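# Pour iron pellets into tube, restand beaker, seat disc

## Task

Transfer the iron pellets out of the beaker and into the clear tube, set the beaker upright on the bench again, and finish with the loose disc lying on top of the pellets with each of the two rods passing through it; nothing may end up off the table.

## Robot and tools

Robot: two arms, left_arm and right_arm, each ending in a two-finger gripper. Loose objects may now and then get a brief external nudge. Anything that falls from the table, or is set down beyond its edge and left, fails the job.

Frame: the scene frame has its origin at table-top height, halfway between the two arms' nominal bases; +z is up, +x points out over the table, and left_arm sits toward +y (arm names do not match image left/right). Real bases are offset from nominal; only a BASES line gives their calibrated spots. Reported hand positions and orientations are in the scene frame and may be wrong by a few centimetres, worse at long reach. On the gripper, the fingers point along its +z and close along its y; end_effector_position is the spot between the pads, roughly 1 cm short of the tips.

Row format (shared by execute_actions and move): one flat list of 14 numbers, each in [-1, 1], always all 14 even when one arm is idle: left_arm dx, dy, dz, rx, ry, rz, opening, then right_arm in the same seven slots. The six pose numbers are an offset, not a pose, measured from that arm's Hand target as it stood when the action or move began, along that Hand target's own axes. Scale: 1.0 equals 0.6 m for dx/dy/dz or 180 degrees for rotation; rx, ry, rz form a single rotation vector. Opening is absolute: +1 fully open (0.094 m), -1 closed. Sending six zeros re-requests the current Hand target. A 0 in the opening slot is a real command, so to keep a gripper unchanged repeat its current command (see Tool commands in the result).

execute_actions(actions, cameras): actions is a list of actions; each action is a table of up to 15 rows, one per 1/30 s control step, and a short table repeats its final row to fill 15 steps. Every row counts from the action's starting Hand target, not from the row before; a new action starts from the updated target, so repeating an offset moves further. An empty list just reports state and images. cameras: list of names, ["all"], or []; omitted means all for an empty list, otherwise none. An unknown camera name voids the call.

move(target, speed, blend, opening_speed, blocking, cameras): target is one 14-number row or a list of up to 15 rows; every row is an offset from the same starting Hand targets. Paths are straight, end together, take at least 0.5 s and are cut off after 10 s. speed is top path speed in m/s (0.002 to 2.9, default 0.25), one value or one per target; rotation is capped at twice that in rad/s. blend (m) rounds corners of a list. opening_speed (per second on the -1..+1 scale, at least 0.2) ramps fingers; use a low value on fragile items. blocking=false returns after about 0.5 s while motion continues. The result adds a move: line such as done, off_target, moving, held or fault, plus limits (paced = pose clipped, held = steps withheld). done means within 10 mm and 2 degrees at rest; neither done nor off_target tells you about contact. Moves do not avoid obstacles or the other arm; faster moves hit harder and lag/stray more. Keep paths away from an arm's own base, which can flip its shoulder posture.

wait(seconds 0 to 10): lets time pass holding commands; a running move continues. stop(): brakes a running move, needing braking room. zoom_image(camera, region): camera is cam_high, cam_left_wrist or cam_right_wrist; region [x0, y0, x1, y1] in pixels, at most 504x504, from that camera's latest image. finished_scene(scene): give the current scene number; irreversible; call it only when the goal holds with the robot hands-off.

Control notes: orientation commands are clipped to within 40 degrees of the measured orientation each step; position takes priority over orientation. Friction and weight can leave a gripper a centimetre or more off target in free air; waiting does not fix this, so send the remaining distance as an offset. An arm blocked by an object keeps pushing until commanded back past its gripper. While you compose a reply, simulated time advances and running moves continue.

Gripping: grip_measured uses the opening scale; empty it reads slightly wide. Fingers go where grip_measured reads your value, so commanding about 0.05 below the touch reading (0.11+ for small or round parts) gives full force, roughly 50 to 64 N per pad. To release, command well above grip_measured.

Results: Hand target, end-effector pose, Joint positions (last value per arm is opening in metres), Joint velocities (may say within noise or be omitted), Joint torques (wrap at ±28 N m on joints 1 to 3; offsets and noise present), Tool commands. Joint ranges (rad): waist -2.618..3.054, shoulder 0..3.142, elbow 0..3.142 (straight 2.901), wrist pitch ±1.571, wrist yaw ±1.571, wrist roll ±2.094.

Avoid: dropping things or releasing moving parts, slams, hard pushes, any arm-to-arm hit or gripping the other arm's fingers, and long holding, stretching or straining, which heats motors (MOTOR HOT at 75 °C; at 90 °C the arm folds and goes idle; at 100 °C it falls).

Cameras (672x504): cam_high (pinhole), cam_left_wrist and cam_right_wrist (fisheye).

Each tool is called after "Call:" as a command line: name --argument value for each argument, lists and objects as JSON in quotes; but a table of rows of numbers goes row by row, as --pt "numbers of a row", without its own name.

## Session

Call:
execute_actions --actions '[]' --cameras '["all"]'

Scene clock: 0.00 s.
left_arm: end_effector_position=(+0.3431, +0.2286, +0.2449) grip_measured=+1.000 end_effector_quat_wxyz=(+0.533, -0.106, +0.832, -0.111) | right_arm: end_effector_position=(+0.3093, -0.2414, +0.1363) grip_measured=+1.000 end_effector_quat_wxyz=(+0.531, +0.075, +0.836, +0.113)
Joint positions: left_arm=[-0.316 0.792 0.692 -0.332 -0.231 -0.438 0.094] | right_arm=[0.34 1.042 0.203 0.405 0.212 0.397 0.094]
Joint velocities: within noise
Joint torques (N m): no reading
Heat: left arm: 26 °C; right arm: 33 °C.
Hand target: left_arm +0.3431, +0.2298, +0.2564; +0.545, -0.106, +0.824, -0.113 | right_arm +0.3138, -0.2410, +0.1481; +0.545, +0.076, +0.827, +0.115
Tool commands: left_gripper/opening=+1.0 right_gripper/opening=+1.0

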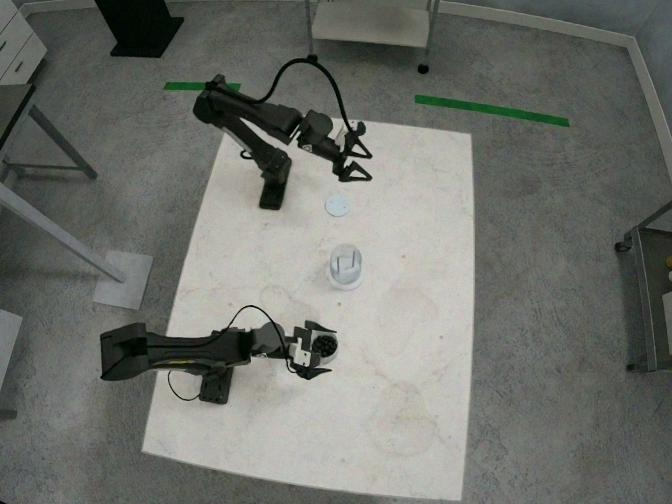

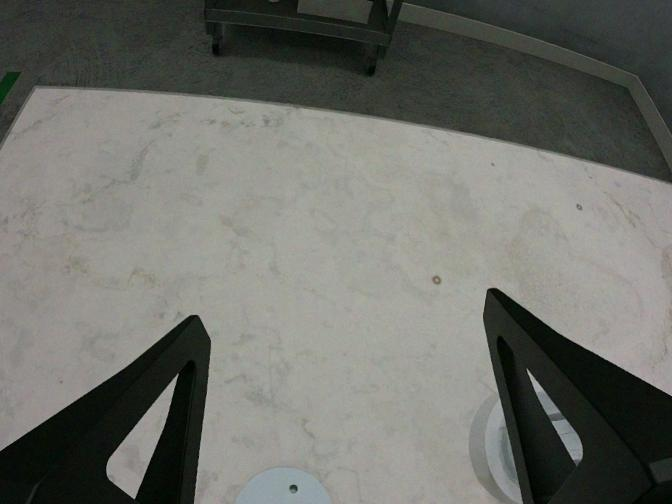

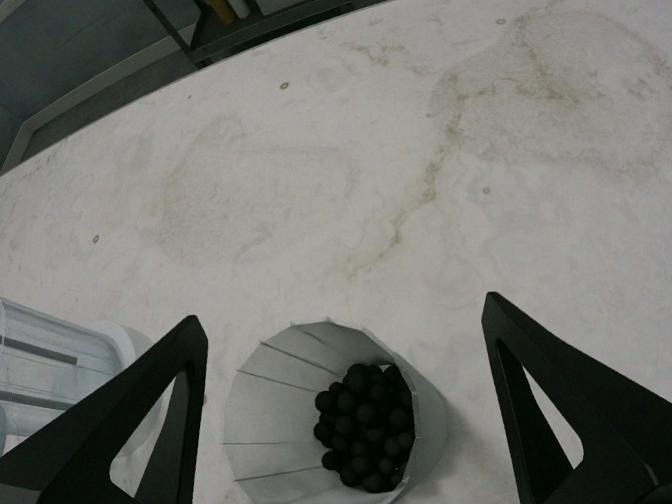

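Call:
zoom_image --camera "cam_high" --region '[280, 180, 420, 400]'

Call:
zoom_image --camera "cam_high" --region '[310, 230, 380, 300]'

Call:
zoom_image --camera "cam_high" --region '[315, 185, 360, 225]'

Call:
zoom_image --camera "cam_right_wrist" --region '[0, 250, 250, 504]'

Call:
zoom_image --camera "cam_left_wrist" --region '[220, 300, 672, 504]'

Scaled by 2.291.

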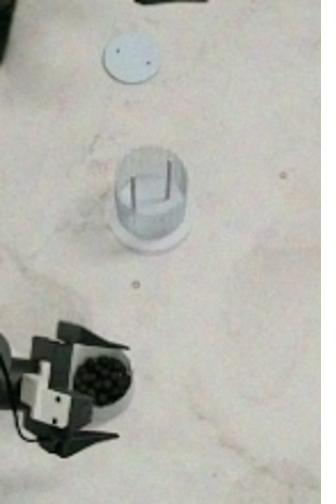

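Scaled by 7.200.

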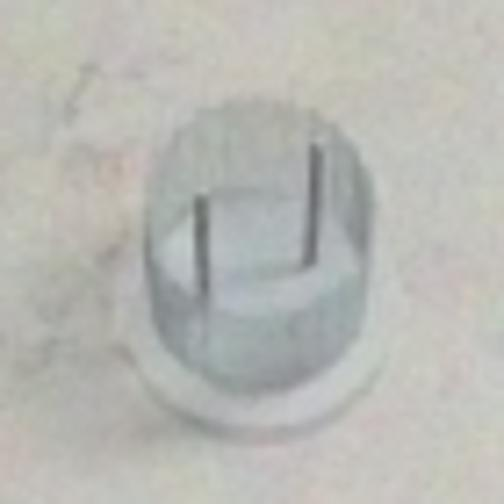

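Scaled by 11.200.

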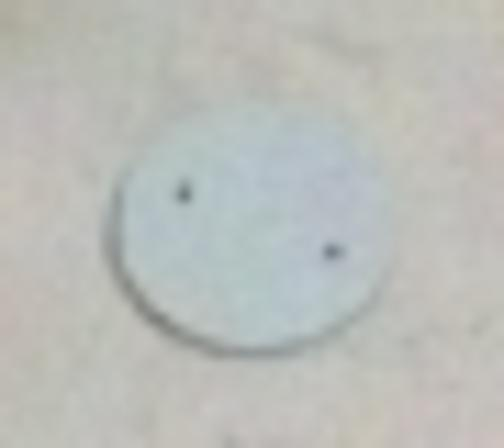

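Scaled by 1.984 from the camera's 672x504 image, which has a finer 960x720 frame.

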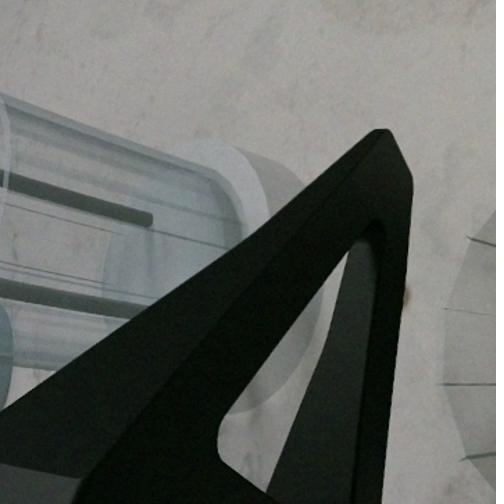

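Scaled by 1.115 from the camera's 672x504 image, which has a finer 960x720 frame.

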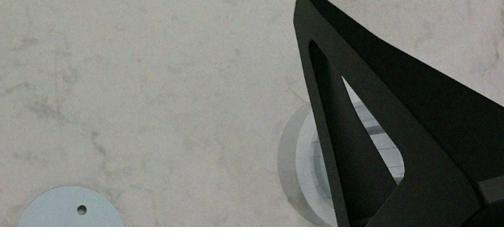

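Call:
move --target '[0.064,-0.358,-0.143,-0.0611,0.259,0.0816,1,0,0,0,0,0,0,1]' --cameras '["all"]'

Scene clock: 7.23 s.
left_arm: end_effector_position=(+0.2599, +0.0187, +0.3175) grip_measured=+1.000 end_effector_quat_wxyz=(+0.237, +0.022, +0.967, -0.086) | right_arm: end_effector_position=(+0.3093, -0.2414, +0.1363) grip_measured=+1.000 end_effector_quat_wxyz=(+0.531, +0.075, +0.836, +0.113)
Joint positions: left_arm=[-1.033 1.669 2.071 -1.562 -0.311 -0.938 0.094] | right_arm=[0.34 1.042 0.203 0.405 0.212 0.397 0.094]
Joint torques (N m): left_arm=[-0.16 -5.29 7.27 0.86 -0.12 -0.08] | right_arm=[0.01 -2.62 5.98 1.65 0.07 -0.02]
Heat: left arm: 27 °C; right arm: 33 °C.
Hand target: left_arm +0.2603, +0.0198, +0.3202; +0.174, +0.000, +0.985, +0.000 | right_arm +0.3138, -0.2410, +0.1481; +0.545, +0.076, +0.827, +0.115
Off the commanded pose: left_arm 0.003 m, 13 deg | right_arm 0.013 m, 2 deg.
joint sent to its limit (left arm) — joint 4 (wrist pitch), lower limit. The joint targets are off in position and orientation.
move: off_target (left_arm, right_arm)

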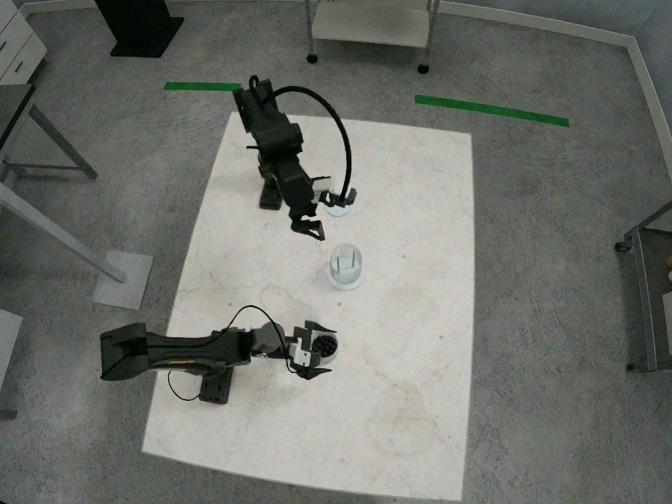

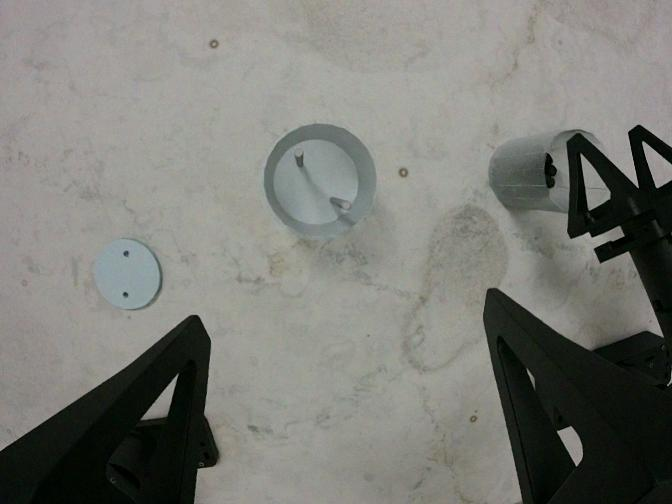

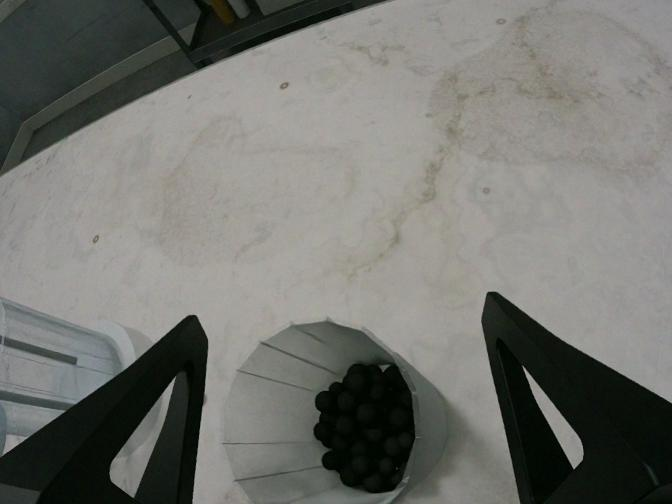

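Call:
zoom_image --camera "cam_left_wrist" --region '[230, 90, 410, 260]'

Call:
zoom_image --camera "cam_left_wrist" --region '[80, 220, 180, 320]'

Call:
zoom_image --camera "cam_left_wrist" --region '[470, 100, 672, 270]'

Scaled by 2.800 from the camera's 672x504 image, which has a finer 960x720 frame.

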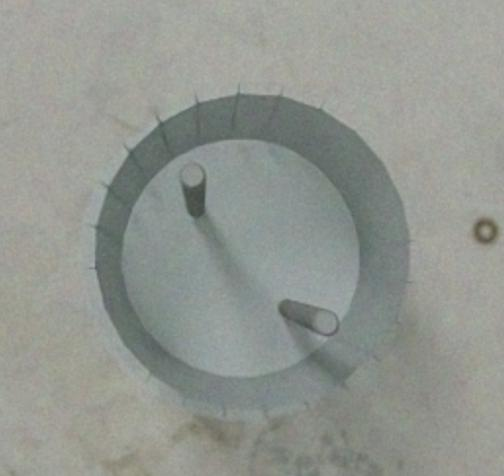

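Scaled by 5.040 from the camera's 672x504 image, which has a finer 960x720 frame.

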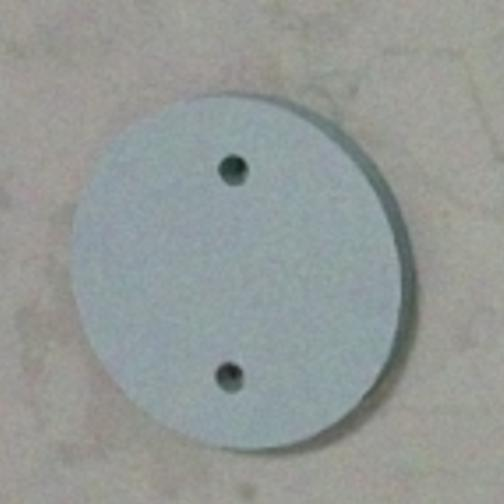

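Scaled by 2.495 from the camera's 672x504 image, which has a finer 960x720 frame.

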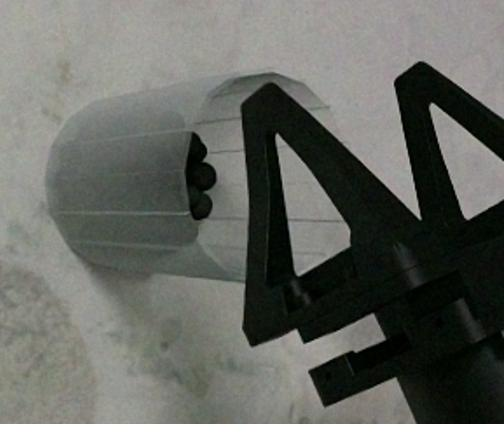

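Call:
move --target '[-0.121,-0.05,0.0085,0,0.111,0,1,0,0,0,0,0,0,1]' --cameras '["all"]'

Scene clock: 23.47 s.
left_arm: end_effector_position=(+0.3285, -0.0107, +0.3396) grip_measured=+1.000 end_effector_quat_wxyz=(+0.186, -0.008, +0.962, -0.198) | right_arm: end_effector_position=(+0.3093, -0.2414, +0.1363) grip_measured=+1.000 end_effector_quat_wxyz=(+0.531, +0.075, +0.836, +0.113)
Joint positions: left_arm=[-0.79 1.91 2.458 -1.568 0.002 -0.824 0.094] | right_arm=[0.34 1.042 0.203 0.405 0.212 0.397 0.094]
Joint torques (N m): left_arm=[0.72 -7.08 6.86 1.18 0.04 0.09] | right_arm=[0.12 -2.69 5.81 1.67 0.07 -0.01]
Heat: left arm: 28 °C; right arm: 33 °C.
Hand target: left_arm +0.3303, -0.0101, +0.3402; +0.000, +0.000, +1.000, +0.000 | right_arm +0.3138, -0.2410, +0.1481; +0.545, +0.076, +0.827, +0.115
Off the commanded pose: left_arm 0.002 m, 32 deg | right_arm 0.013 m, 2 deg.
joint sent to its limit (left arm) — joint 4 (wrist pitch), lower limit. The joint targets are off in position and orientation.
move: off_target (left_arm, right_arm)

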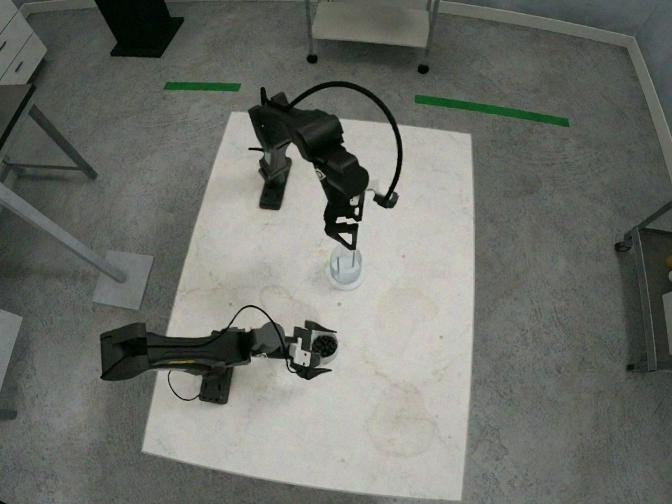

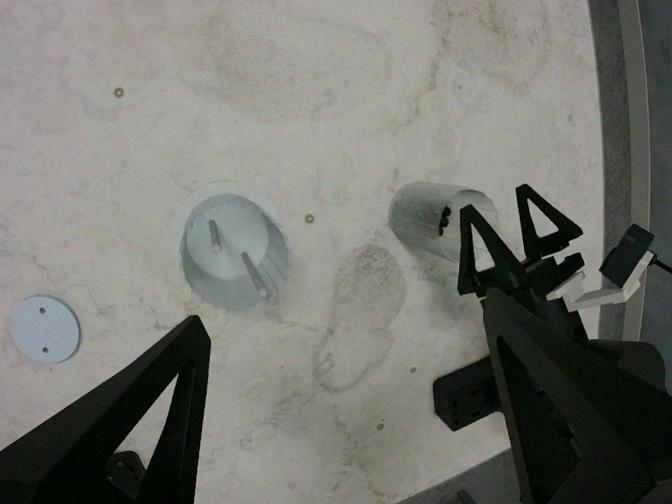

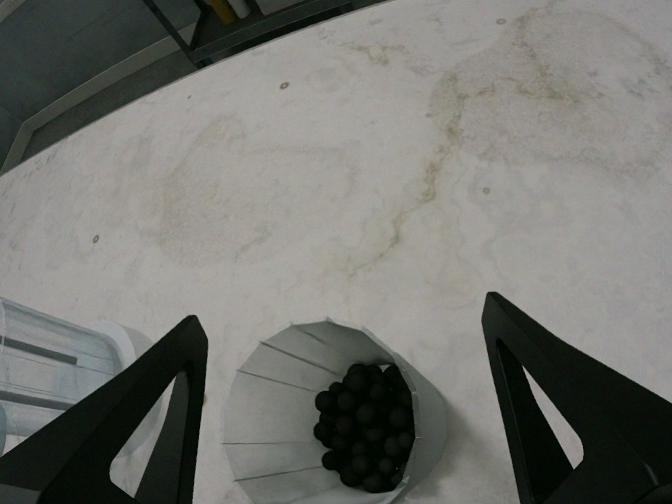

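Call:
move --target '[0,0,0,0,0,0,1,-0.018,0.042,-0.024,-0.019,-0.010,-0.1017,1]' --speed 0.12 --cameras '["all"]'

Scene clock: 42.20 s.
left_arm: end_effector_position=(+0.3283, -0.0109, +0.3396) grip_measured=+1.000 end_effector_quat_wxyz=(+0.185, -0.008, +0.962, -0.199) | right_arm: end_effector_position=(+0.2998, -0.2242, +0.1508) grip_measured=+1.000 end_effector_quat_wxyz=(+0.555, -0.068, +0.827, +0.053)
Joint positions: left_arm=[-0.79 1.91 2.458 -1.568 0.003 -0.824 0.094] | right_arm=[0.413 0.953 0.203 0.352 0.231 0.108 0.094]
Joint torques (N m): left_arm=[0.87 -7.13 6.98 1.16 0.06 0.11] | right_arm=[0.69 -3.07 7.94 1.41 0.16 -0.11]
Heat: left arm: 27 °C; right arm: 33 °C.
Hand target: left_arm +0.3303, -0.0101, +0.3402; +0.000, +0.000, +1.000, +0.000 | right_arm +0.3048, -0.2210, +0.1700; +0.571, -0.071, +0.816, +0.050
Off the commanded pose: left_arm 0.002 m, 32 deg | right_arm 0.020 m, 2 deg.
joint sent to its limit (left arm) — joint 4 (wrist pitch), lower limit. The joint targets are off in position and orientation.
move: off_target (left_arm, right_arm)

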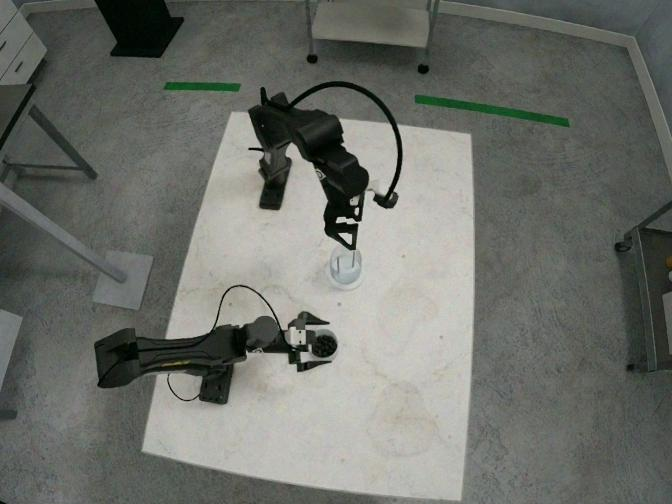

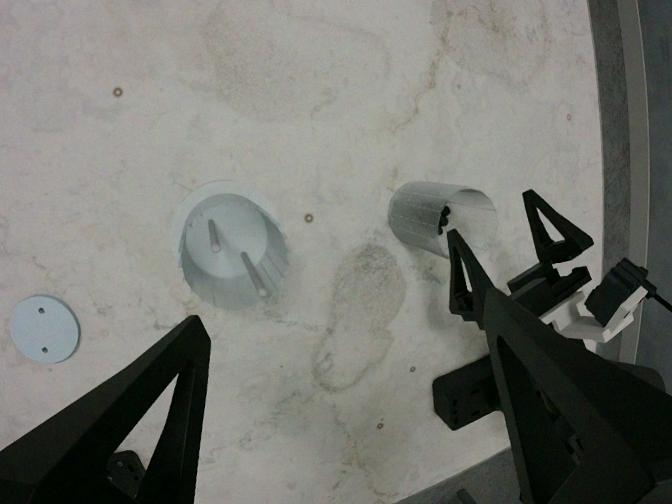

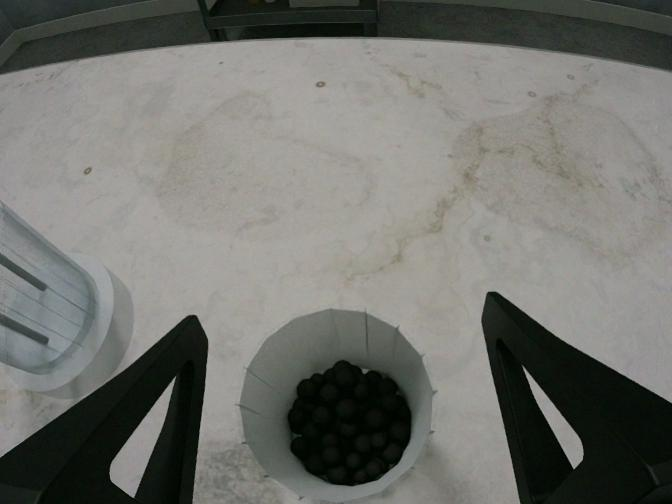

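Call:
move --target '[0,0,0,0,0,0,1,0.097,0.005,0.0253,0,0,0,1]' --speed 0.1 --cameras '["all"]'

Scene clock: 45.80 s.
left_arm: end_effector_position=(+0.3283, -0.0109, +0.3396) grip_measured=+1.000 end_effector_quat_wxyz=(+0.185, -0.008, +0.962, -0.199) | right_arm: end_effector_position=(+0.2978, -0.2212, +0.1030) grip_measured=+1.000 end_effector_quat_wxyz=(+0.556, -0.071, +0.827, +0.049)
Joint positions: left_arm=[-0.79 1.91 2.458 -1.568 0.003 -0.824 0.094] | right_arm=[0.439 1.282 0.07 0.812 0.257 0.108 0.094]
Joint torques (N m): left_arm=[0.72 -7.09 6.84 1.2 0.05 0.17] | right_arm=[0.62 -1.87 3 2 0.16 0.03]
Heat: left arm: 27 °C; right arm: 33 °C.
Hand target: left_arm +0.3303, -0.0101, +0.3402; +0.000, +0.000, +1.000, +0.000 | right_arm +0.2987, -0.2190, +0.1101; +0.571, -0.071, +0.816, +0.050
Off the commanded pose: left_arm 0.002 m, 32 deg | right_arm 0.007 m, 2 deg.
joint sent to its limit (left arm) — joint 4 (wrist pitch), lower limit. The joint targets are off in position and orientation.
move: off_target (left_arm)

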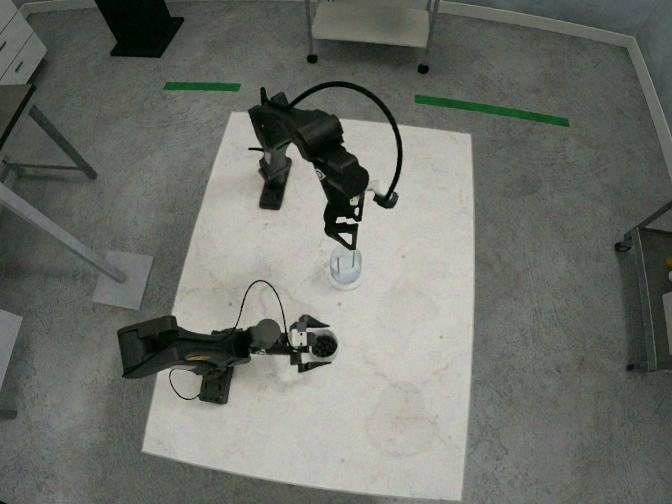

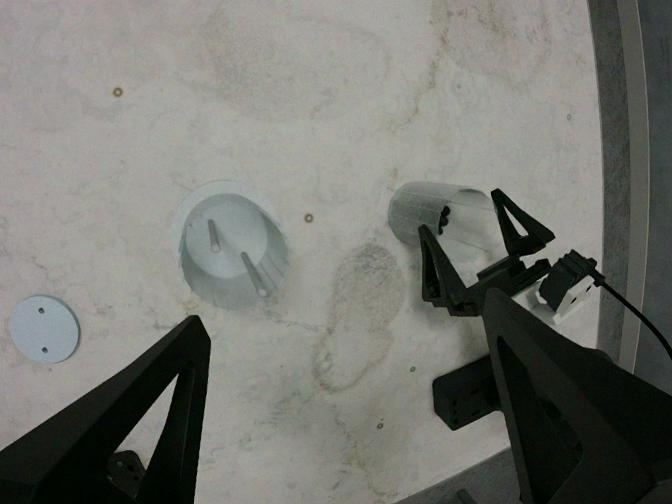

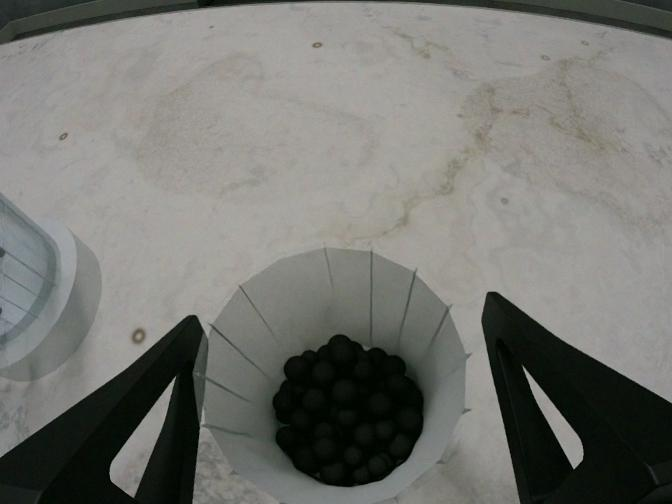

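Call:
move --target '[0,0,0,0,0,0,1,0.0908,0.0067,0.0332,0,0,0,1]' --speed 0.08 --cameras '["all"]'

Scene clock: 49.17 s.
left_arm: end_effector_position=(+0.3283, -0.0109, +0.3396) grip_measured=+1.000 end_effector_quat_wxyz=(+0.185, -0.008, +0.962, -0.199) | right_arm: end_effector_position=(+0.2930, -0.2185, +0.0388) grip_measured=+1.000 end_effector_quat_wxyz=(+0.534, -0.083, +0.841, +0.037)
Joint positions: left_arm=[-0.79 1.91 2.458 -1.568 0.003 -0.824 0.094] | right_arm=[0.468 1.971 0.028 1.482 0.283 0.108 0.094]
Joint torques (N m): left_arm=[0.7 -7.1 7.05 1.12 0.03 0.08] | right_arm=[0.62 -3.99 0.35 2.22 0.16 0.12]
Heat: left arm: 27 °C; right arm: 33 °C.
Hand target: left_arm +0.3303, -0.0101, +0.3402; +0.000, +0.000, +1.000, +0.000 | right_arm +0.2981, -0.2150, +0.0521; +0.571, -0.071, +0.816, +0.050
Off the commanded pose: left_arm 0.002 m, 32 deg | right_arm 0.015 m, 6 deg.
joint sent to its limit (left arm) — joint 4 (wrist pitch), lower limit. The joint targets are off in position and orientation.
joint sent to its limit (right arm) — joint 4 (wrist pitch), upper limit. The joint targets are off in position and orientation.
move: off_target (left_arm, right_arm)

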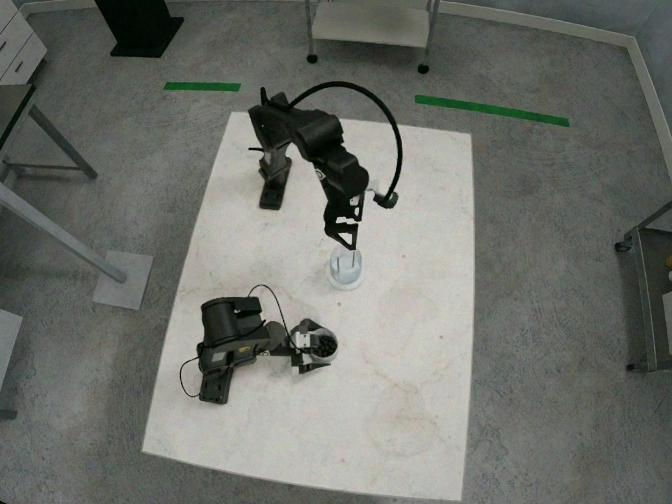

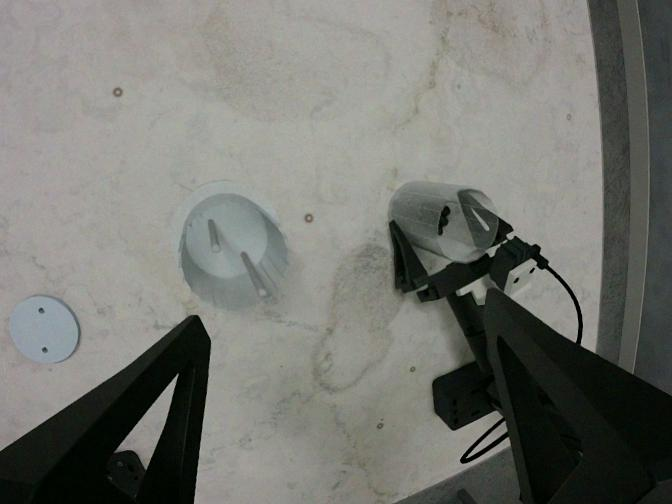

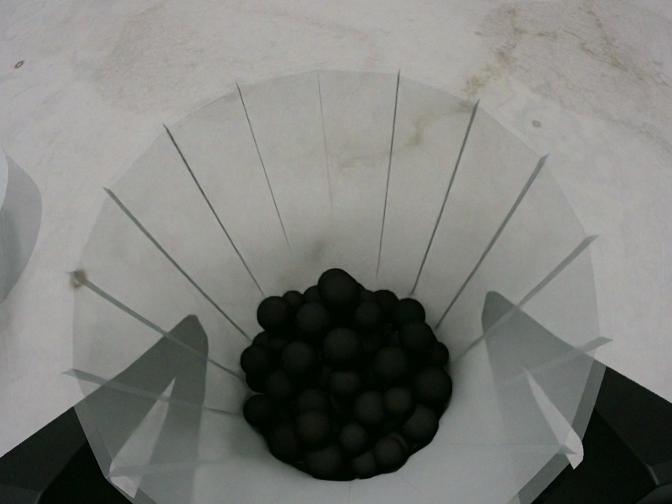

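Call:
move --target '[0,0,0,0,0,0,1,0,0,0,0,0,0,0.45]' --opening_speed 0.25 --cameras '["cam_right_wrist","cam_high"]'

Scene clock: 52.53 s.
left_arm: end_effector_position=(+0.3283, -0.0109, +0.3396) grip_measured=+1.000 end_effector_quat_wxyz=(+0.185, -0.008, +0.962, -0.199) | right_arm: end_effector_position=(+0.2932, -0.2188, +0.0393) grip_measured=+0.670 end_effector_quat_wxyz=(+0.535, -0.081, +0.840, +0.036)
Joint positions: left_arm=[-0.79 1.91 2.458 -1.568 0.003 -0.824 0.094] | right_arm=[0.469 1.971 0.028 1.484 0.287 0.11 0.078]
Joint torques (N m): left_arm=[0.8 -6.94 6.79 1.19 0.02 0.08] | right_arm=[0.72 -4.1 0.23 2.21 0.16 0.11]
Heat: left arm: 27 °C; right arm: 33 °C.
Hand target: left_arm +0.3303, -0.0101, +0.3402; +0.000, +0.000, +1.000, +0.000 | right_arm +0.2981, -0.2150, +0.0521; +0.571, -0.071, +0.816, +0.050
Off the commanded pose: left_arm 0.002 m, 32 deg | right_arm 0.014 m, 5 deg.
joint sent to its limit (left arm) — joint 4 (wrist pitch), lower limit. The joint targets are off in position and orientation.
joint sent to its limit (right arm) — joint 4 (wrist pitch), upper limit. The joint targets are off in position and orientation.
move: off_target (left_arm, right_arm)
Images, in order (width x height): cam_high 672x504, cam_right_wrist 672x504.

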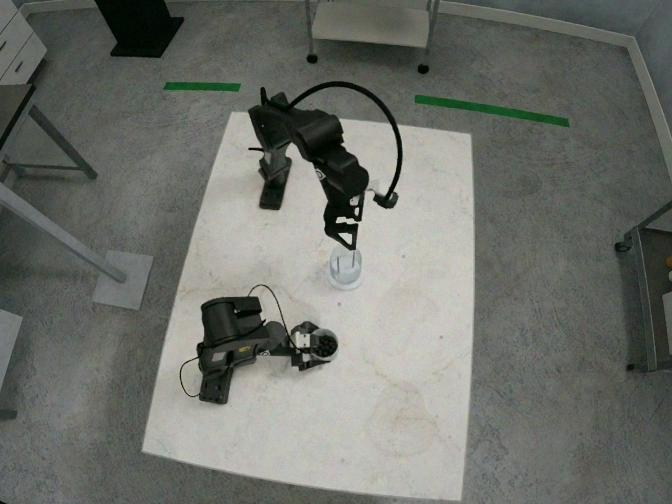

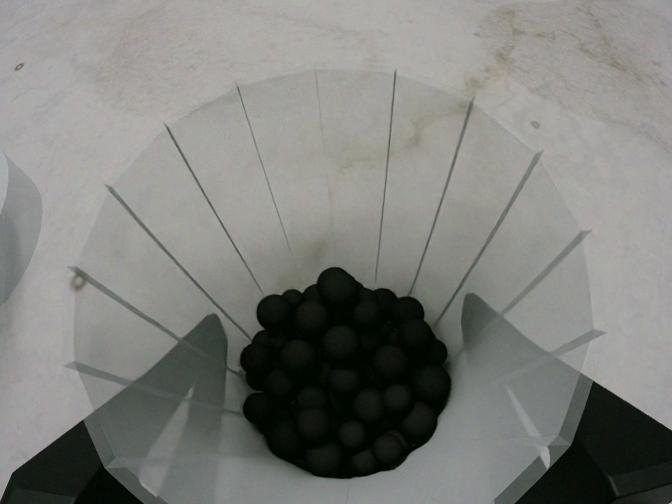

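Call:
move --target '[0,0,0,0,0,0,1,-0.193,0,-0.070,0,0.0278,0,0.45]' --speed 0.1 --cameras '["all"]'

Scene clock: 57.50 s.
left_arm: end_effector_position=(+0.3283, -0.0109, +0.3396) grip_measured=+1.000 end_effector_quat_wxyz=(+0.185, -0.008, +0.962, -0.199) | right_arm: end_effector_position=(+0.2852, -0.2197, +0.1378) grip_measured=+0.669 end_effector_quat_wxyz=(+0.492, -0.095, +0.865, +0.028)
Joint positions: left_arm=[-0.79 1.91 2.458 -1.568 0.003 -0.824 0.094] | right_arm=[0.469 0.923 0.29 0.069 0.271 0.115 0.078]
Joint torques (N m): left_arm=[0.58 -6.91 6.79 1.2 0.05 0.08] | right_arm=[-0.49 -4.26 8.98 1.71 0.06 0.17]
Heat: left arm: 27 °C; right arm: 33 °C.
Hand target: left_arm +0.3303, -0.0101, +0.3402; +0.000, +0.000, +1.000, +0.000 | right_arm +0.2982, -0.2151, +0.1753; +0.535, -0.073, +0.840, +0.047
Off the commanded pose: left_arm 0.002 m, 32 deg | right_arm 0.040 m, 7 deg.
joint sent to its limit (left arm) — joint 4 (wrist pitch), lower limit. The joint targets are off in position and orientation.
move: off_target (left_arm, right_arm)

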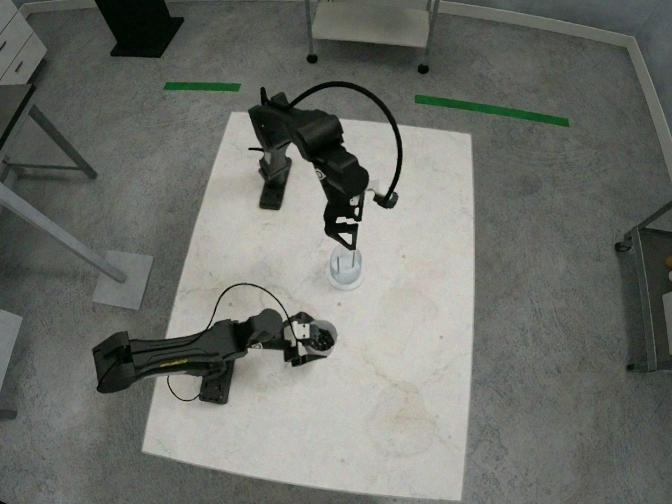

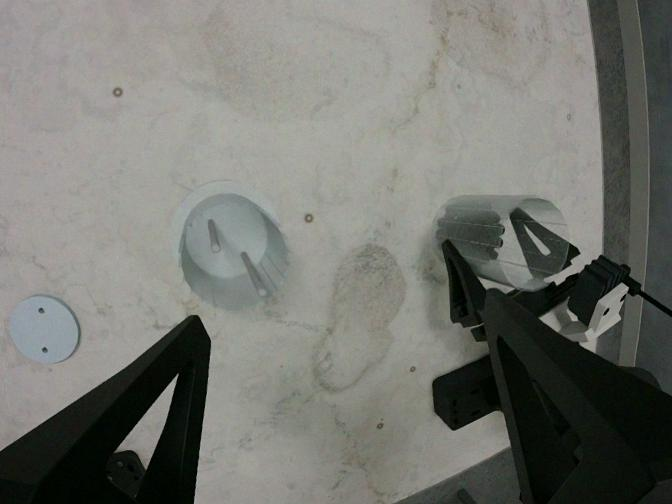

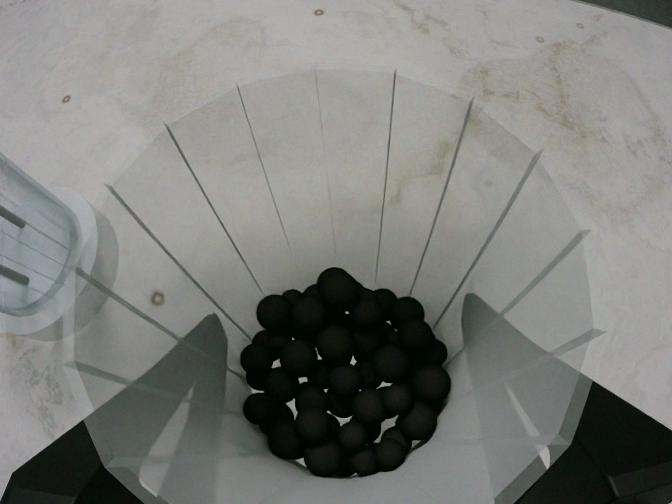

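Call:
move --target '[0.1105,0.190,0.225,0.1853,-0.3211,0.2967,1,-0.1925,0.1785,0.1168,-0.1182,-0.0278,-0.0489,0.45]' --speed 0.15 --cameras '["all"]'

Scene clock: 63.67 s.
left_arm: end_effector_position=(+0.2623, +0.1070, +0.1924) grip_measured=+1.000 end_effector_quat_wxyz=(+0.432, +0.411, +0.758, -0.263) | right_arm: end_effector_position=(+0.3700, -0.1087, +0.2011) grip_measured=+0.669 end_effector_quat_wxyz=(+0.483, -0.226, +0.833, +0.144)
Joint positions: left_arm=[-0.308 0.835 0.603 -0.409 0.612 0.354 0.094] | right_arm=[0.469 1.393 0.789 0.089 -0.064 -0.011 0.078]
Joint torques (N m): left_arm=[0.54 -2.48 6.61 2.08 0.43 0.11] | right_arm=[0.66 -5.7 9.47 2.54 -0.1 -0.16]
Heat: left arm: 27 °C; right arm: 33 °C.
Hand target: left_arm +0.2640, +0.1039, +0.2052; +0.459, +0.424, +0.735, -0.265 | right_arm +0.3902, -0.0901, +0.2505; +0.551, -0.233, +0.785, +0.163
Off the commanded pose: left_arm 0.013 m, 4 deg | right_arm 0.056 m, 10 deg.
move: off_target (left_arm, right_arm)

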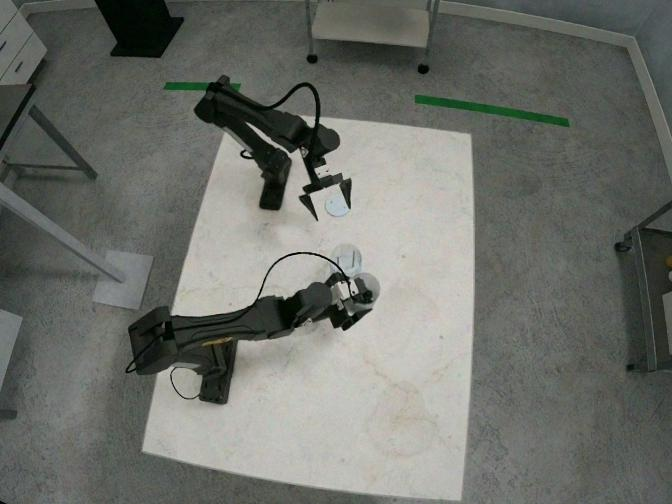

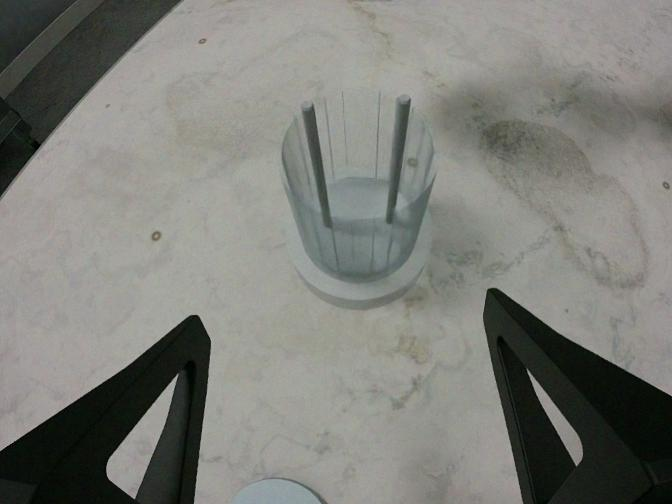

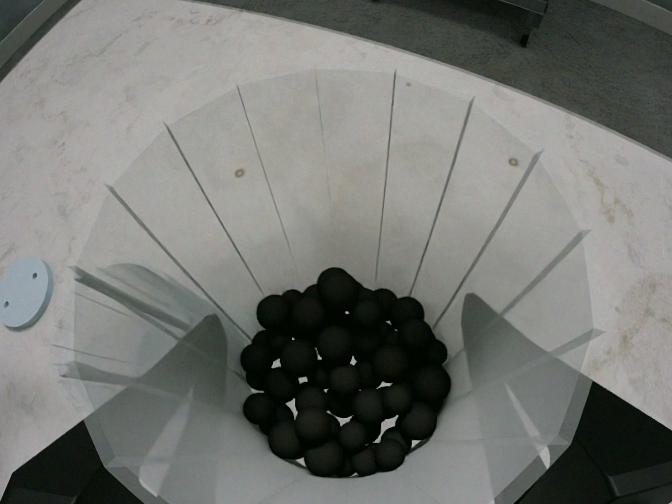

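Call:
move --target '[0,0,0,0,0,0,1,0.1395,-0.1332,0.1065,0.0793,-0.0222,0.0258,0.45]' --speed 0.12 --cameras '["all"]'

Scene clock: 70.93 s.
left_arm: end_effector_position=(+0.2623, +0.1068, +0.1927) grip_measured=+1.000 end_effector_quat_wxyz=(+0.433, +0.413, +0.757, -0.263) | right_arm: end_effector_position=(+0.4457, -0.1410, +0.1198) grip_measured=+0.669 end_effector_quat_wxyz=(+0.543, -0.145, +0.823, +0.086)
Joint positions: left_arm=[-0.308 0.835 0.603 -0.407 0.614 0.357 0.094] | right_arm=[0.382 1.825 0.729 0.689 0.059 0.007 0.078]
Joint torques (N m): left_arm=[0.75 -2.36 6.43 2.12 0.44 0.11] | right_arm=[-0.59 -8.13 4.71 2.66 0.08 0.17]
Heat: left arm: 28 °C; right arm: 33 °C.
Hand target: left_arm +0.2640, +0.1039, +0.2052; +0.459, +0.424, +0.735, -0.265 | right_arm +0.4603, -0.1399, +0.1500; +0.595, -0.125, +0.788, +0.095
Off the commanded pose: left_arm 0.013 m, 4 deg | right_arm 0.034 m, 8 deg.
move: off_target (left_arm, right_arm)

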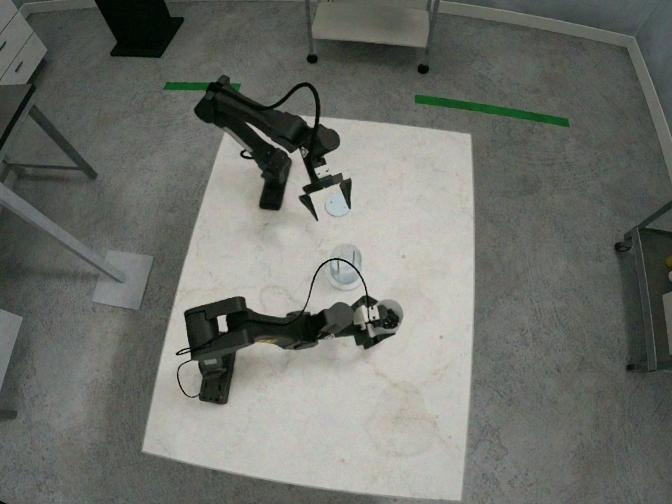

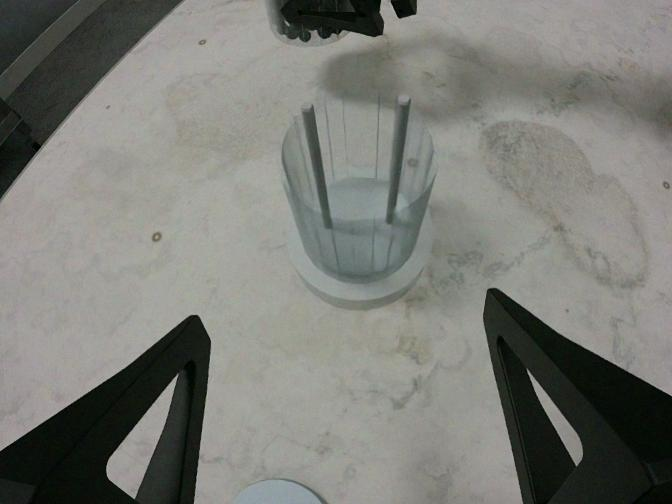

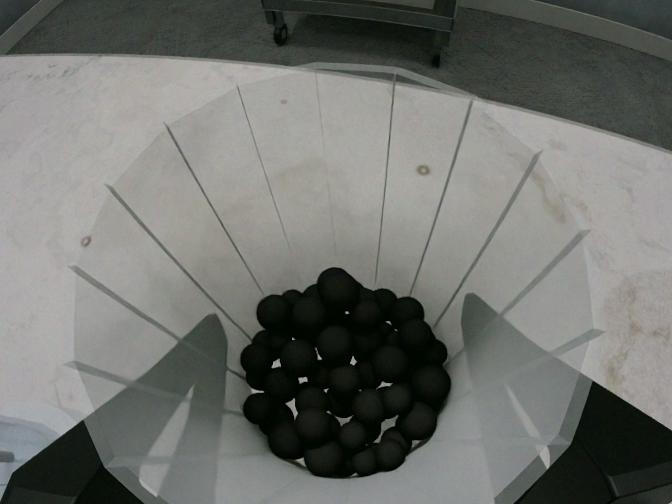

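Call:
move --target '[0,0,0,0,0,0,1,0.1041,0,0.0299,0,0.0083,0,0.45]' --speed 0.06 --cameras '["cam_left_wrist"]'

Scene clock: 73.63 s.
left_arm: end_effector_position=(+0.2623, +0.1068, +0.1927) grip_measured=+1.000 end_effector_quat_wxyz=(+0.433, +0.413, +0.757, -0.263) | right_arm: end_effector_position=(+0.4474, -0.1403, +0.0587) grip_measured=+0.669 end_effector_quat_wxyz=(+0.536, -0.145, +0.827, +0.084)
Joint positions: left_arm=[-0.308 0.835 0.603 -0.407 0.614 0.357 0.094] | right_arm=[0.382 2.056 0.706 0.925 0.059 0.009 0.078]
Joint torques (N m): left_arm=[0.92 -2.36 6.5 2.11 0.42 0.1] | right_arm=[-0.49 -8.62 3.25 2.64 0.11 0.16]
Heat: left arm: 29 °C; right arm: 34 °C.
Hand target: left_arm +0.2640, +0.1039, +0.2052; +0.459, +0.424, +0.735, -0.265 | right_arm +0.4604, -0.1398, +0.0850; +0.585, -0.126, +0.796, +0.093
Off the commanded pose: left_arm 0.013 m, 4 deg | right_arm 0.029 m, 7 deg.
move: off_target (left_arm, right_arm)
Images, in order (width x height): cam_left_wrist 672x504.

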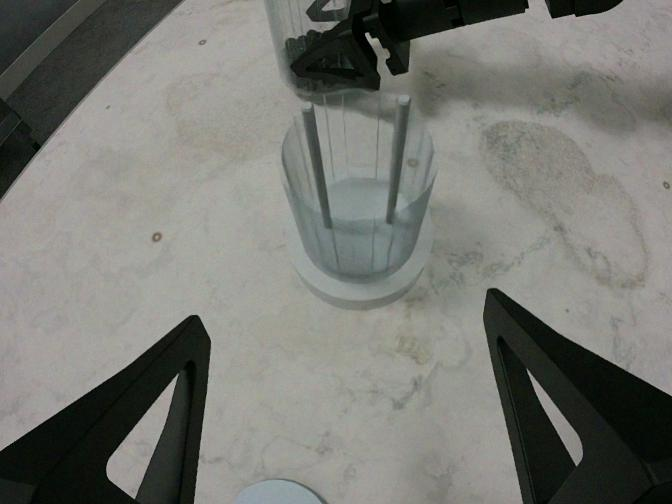

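Call:
move --target '[0,0,0,0,0,0,1,0.0224,0,0.0070,0,0.004,0,0.45]' --speed 0.04

Call:
zoom_image --camera "cam_left_wrist" --region '[230, 0, 450, 120]'

Scene clock: 75.27 s.
left_arm: end_effector_position=(+0.2623, +0.1068, +0.1927) grip_measured=+1.000 end_effector_quat_wxyz=(+0.433, +0.413, +0.757, -0.263) | right_arm: end_effector_position=(+0.4461, -0.1412, +0.0441) grip_measured=+0.669 end_effector_quat_wxyz=(+0.530, -0.146, +0.831, +0.082)
Joint positions: left_arm=[-0.308 0.835 0.603 -0.407 0.614 0.357 0.094] | right_arm=[0.382 2.103 0.706 0.958 0.06 0.009 0.078]
Joint torques (N m): left_arm=[0.81 -2.36 6.3 2.04 0.45 0.12] | right_arm=[-0.36 -8.59 3.28 2.6 0.09 0.15]
Heat: left arm: 29 °C; right arm: 34 °C.
Hand target: left_arm +0.2640, +0.1039, +0.2052; +0.459, +0.424, +0.735, -0.265 | right_arm +0.4604, -0.1398, +0.0709; +0.580, -0.126, +0.800, +0.092
Off the commanded pose: left_arm 0.013 m, 4 deg | right_arm 0.030 m, 7 deg.
move: off_target (left_arm, right_arm)

Scaled by 2.291 from the camera's 672x504 image, which has a finer 960x720 frame.

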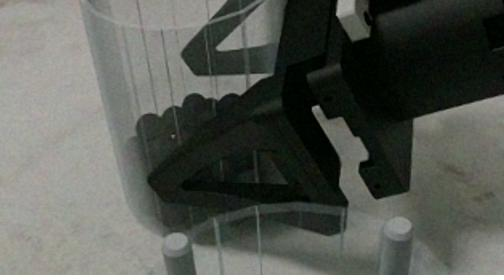

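Call:
move --target '[0,0,0,0,0,0,1,0.0096,0,0.0028,0,0.002,0,0.45]' --speed 0.03

Call:
move --target '[0,0,0,0,0,0,1,0.0080,0,0.0024,0,0,0,0.45]' --speed 0.03 --cameras '["all"]'

Call:
zoom_image --camera "cam_left_wrist" --region '[230, 0, 450, 120]'

Scene clock: 76.80 s.
left_arm: end_effector_position=(+0.2623, +0.1068, +0.1927) grip_measured=+1.000 end_effector_quat_wxyz=(+0.433, +0.413, +0.757, -0.263) | right_arm: end_effector_position=(+0.4474, -0.1409, +0.0429) grip_measured=+0.669 end_effector_quat_wxyz=(+0.536, -0.144, +0.828, +0.083)
Joint positions: left_arm=[-0.308 0.835 0.603 -0.407 0.614 0.357 0.094] | right_arm=[0.382 2.122 0.706 0.99 0.062 0.01 0.078]
Joint torques (N m): left_arm=[0.55 -2.26 6.57 2.12 0.45 0.13] | right_arm=[-0.55 -8.47 3.49 2.46 0.06 0.17]
Heat: left arm: 29 °C; right arm: 34 °C.
Hand target: left_arm +0.2640, +0.1039, +0.2052; +0.459, +0.424, +0.735, -0.265 | right_arm +0.4602, -0.1398, +0.0649; +0.577, -0.127, +0.801, +0.092
Off the commanded pose: left_arm 0.013 m, 4 deg | right_arm 0.025 m, 6 deg.
move: off_target (left_arm, right_arm)

Scene clock: 78.03 s.
left_arm: end_effector_position=(+0.2623, +0.1068, +0.1927) grip_measured=+1.000 end_effector_quat_wxyz=(+0.433, +0.413, +0.757, -0.263) | right_arm: end_effector_position=(+0.4492, -0.1402, +0.0435) grip_measured=+0.669 end_effector_quat_wxyz=(+0.545, -0.142, +0.822, +0.084)
Joint positions: left_arm=[-0.308 0.835 0.603 -0.407 0.614 0.357 0.094] | right_arm=[0.383 2.14 0.706 1.03 0.067 0.01 0.078]
Joint torques (N m): left_arm=[0.72 -2.22 6.38 2.1 0.42 0.11] | right_arm=[-0.57 -8.13 3.52 2.31 0.07 0.16]
Heat: left arm: 30 °C; right arm: 34 °C.
Hand target: left_arm +0.2640, +0.1039, +0.2052; +0.459, +0.424, +0.735, -0.265 | right_arm +0.4600, -0.1399, +0.0599; +0.577, -0.127, +0.801, +0.092
Off the commanded pose: left_arm 0.013 m, 4 deg | right_arm 0.020 m, 5 deg.
move: off_target (left_arm, right_arm)

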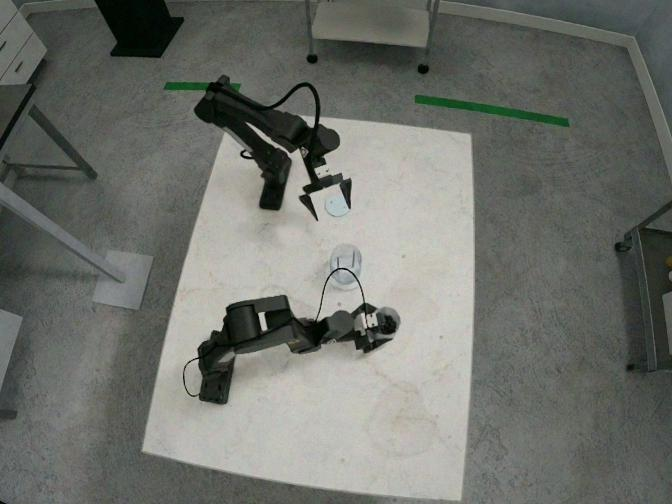

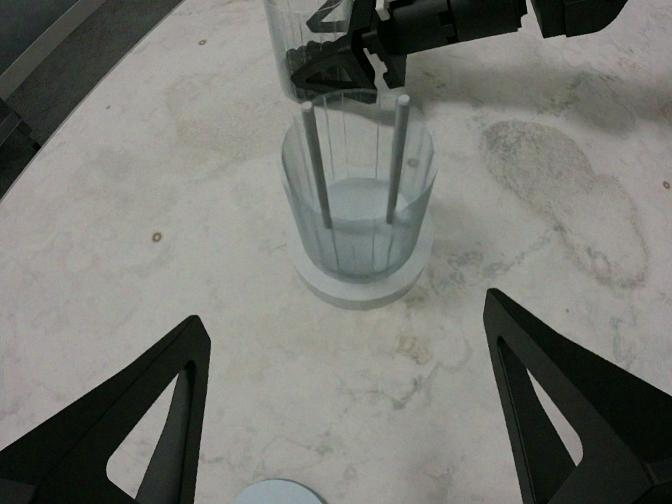

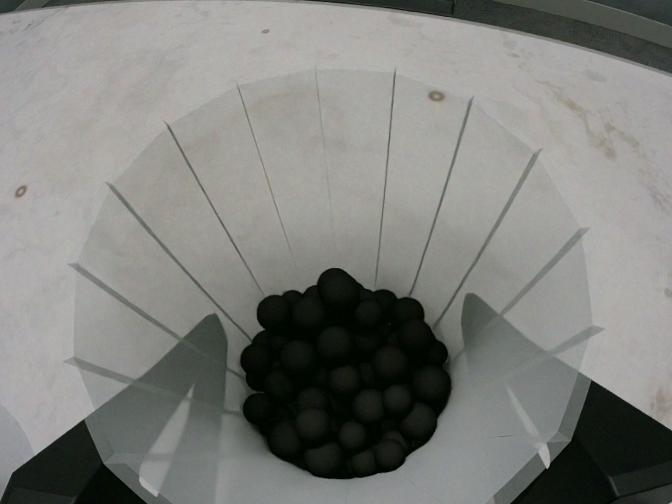

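Scaled by 2.291 from the camera's 672x504 image, which has a finer 960x720 frame.

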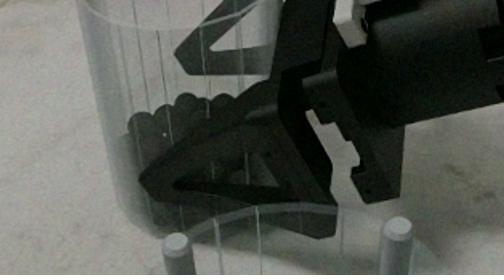

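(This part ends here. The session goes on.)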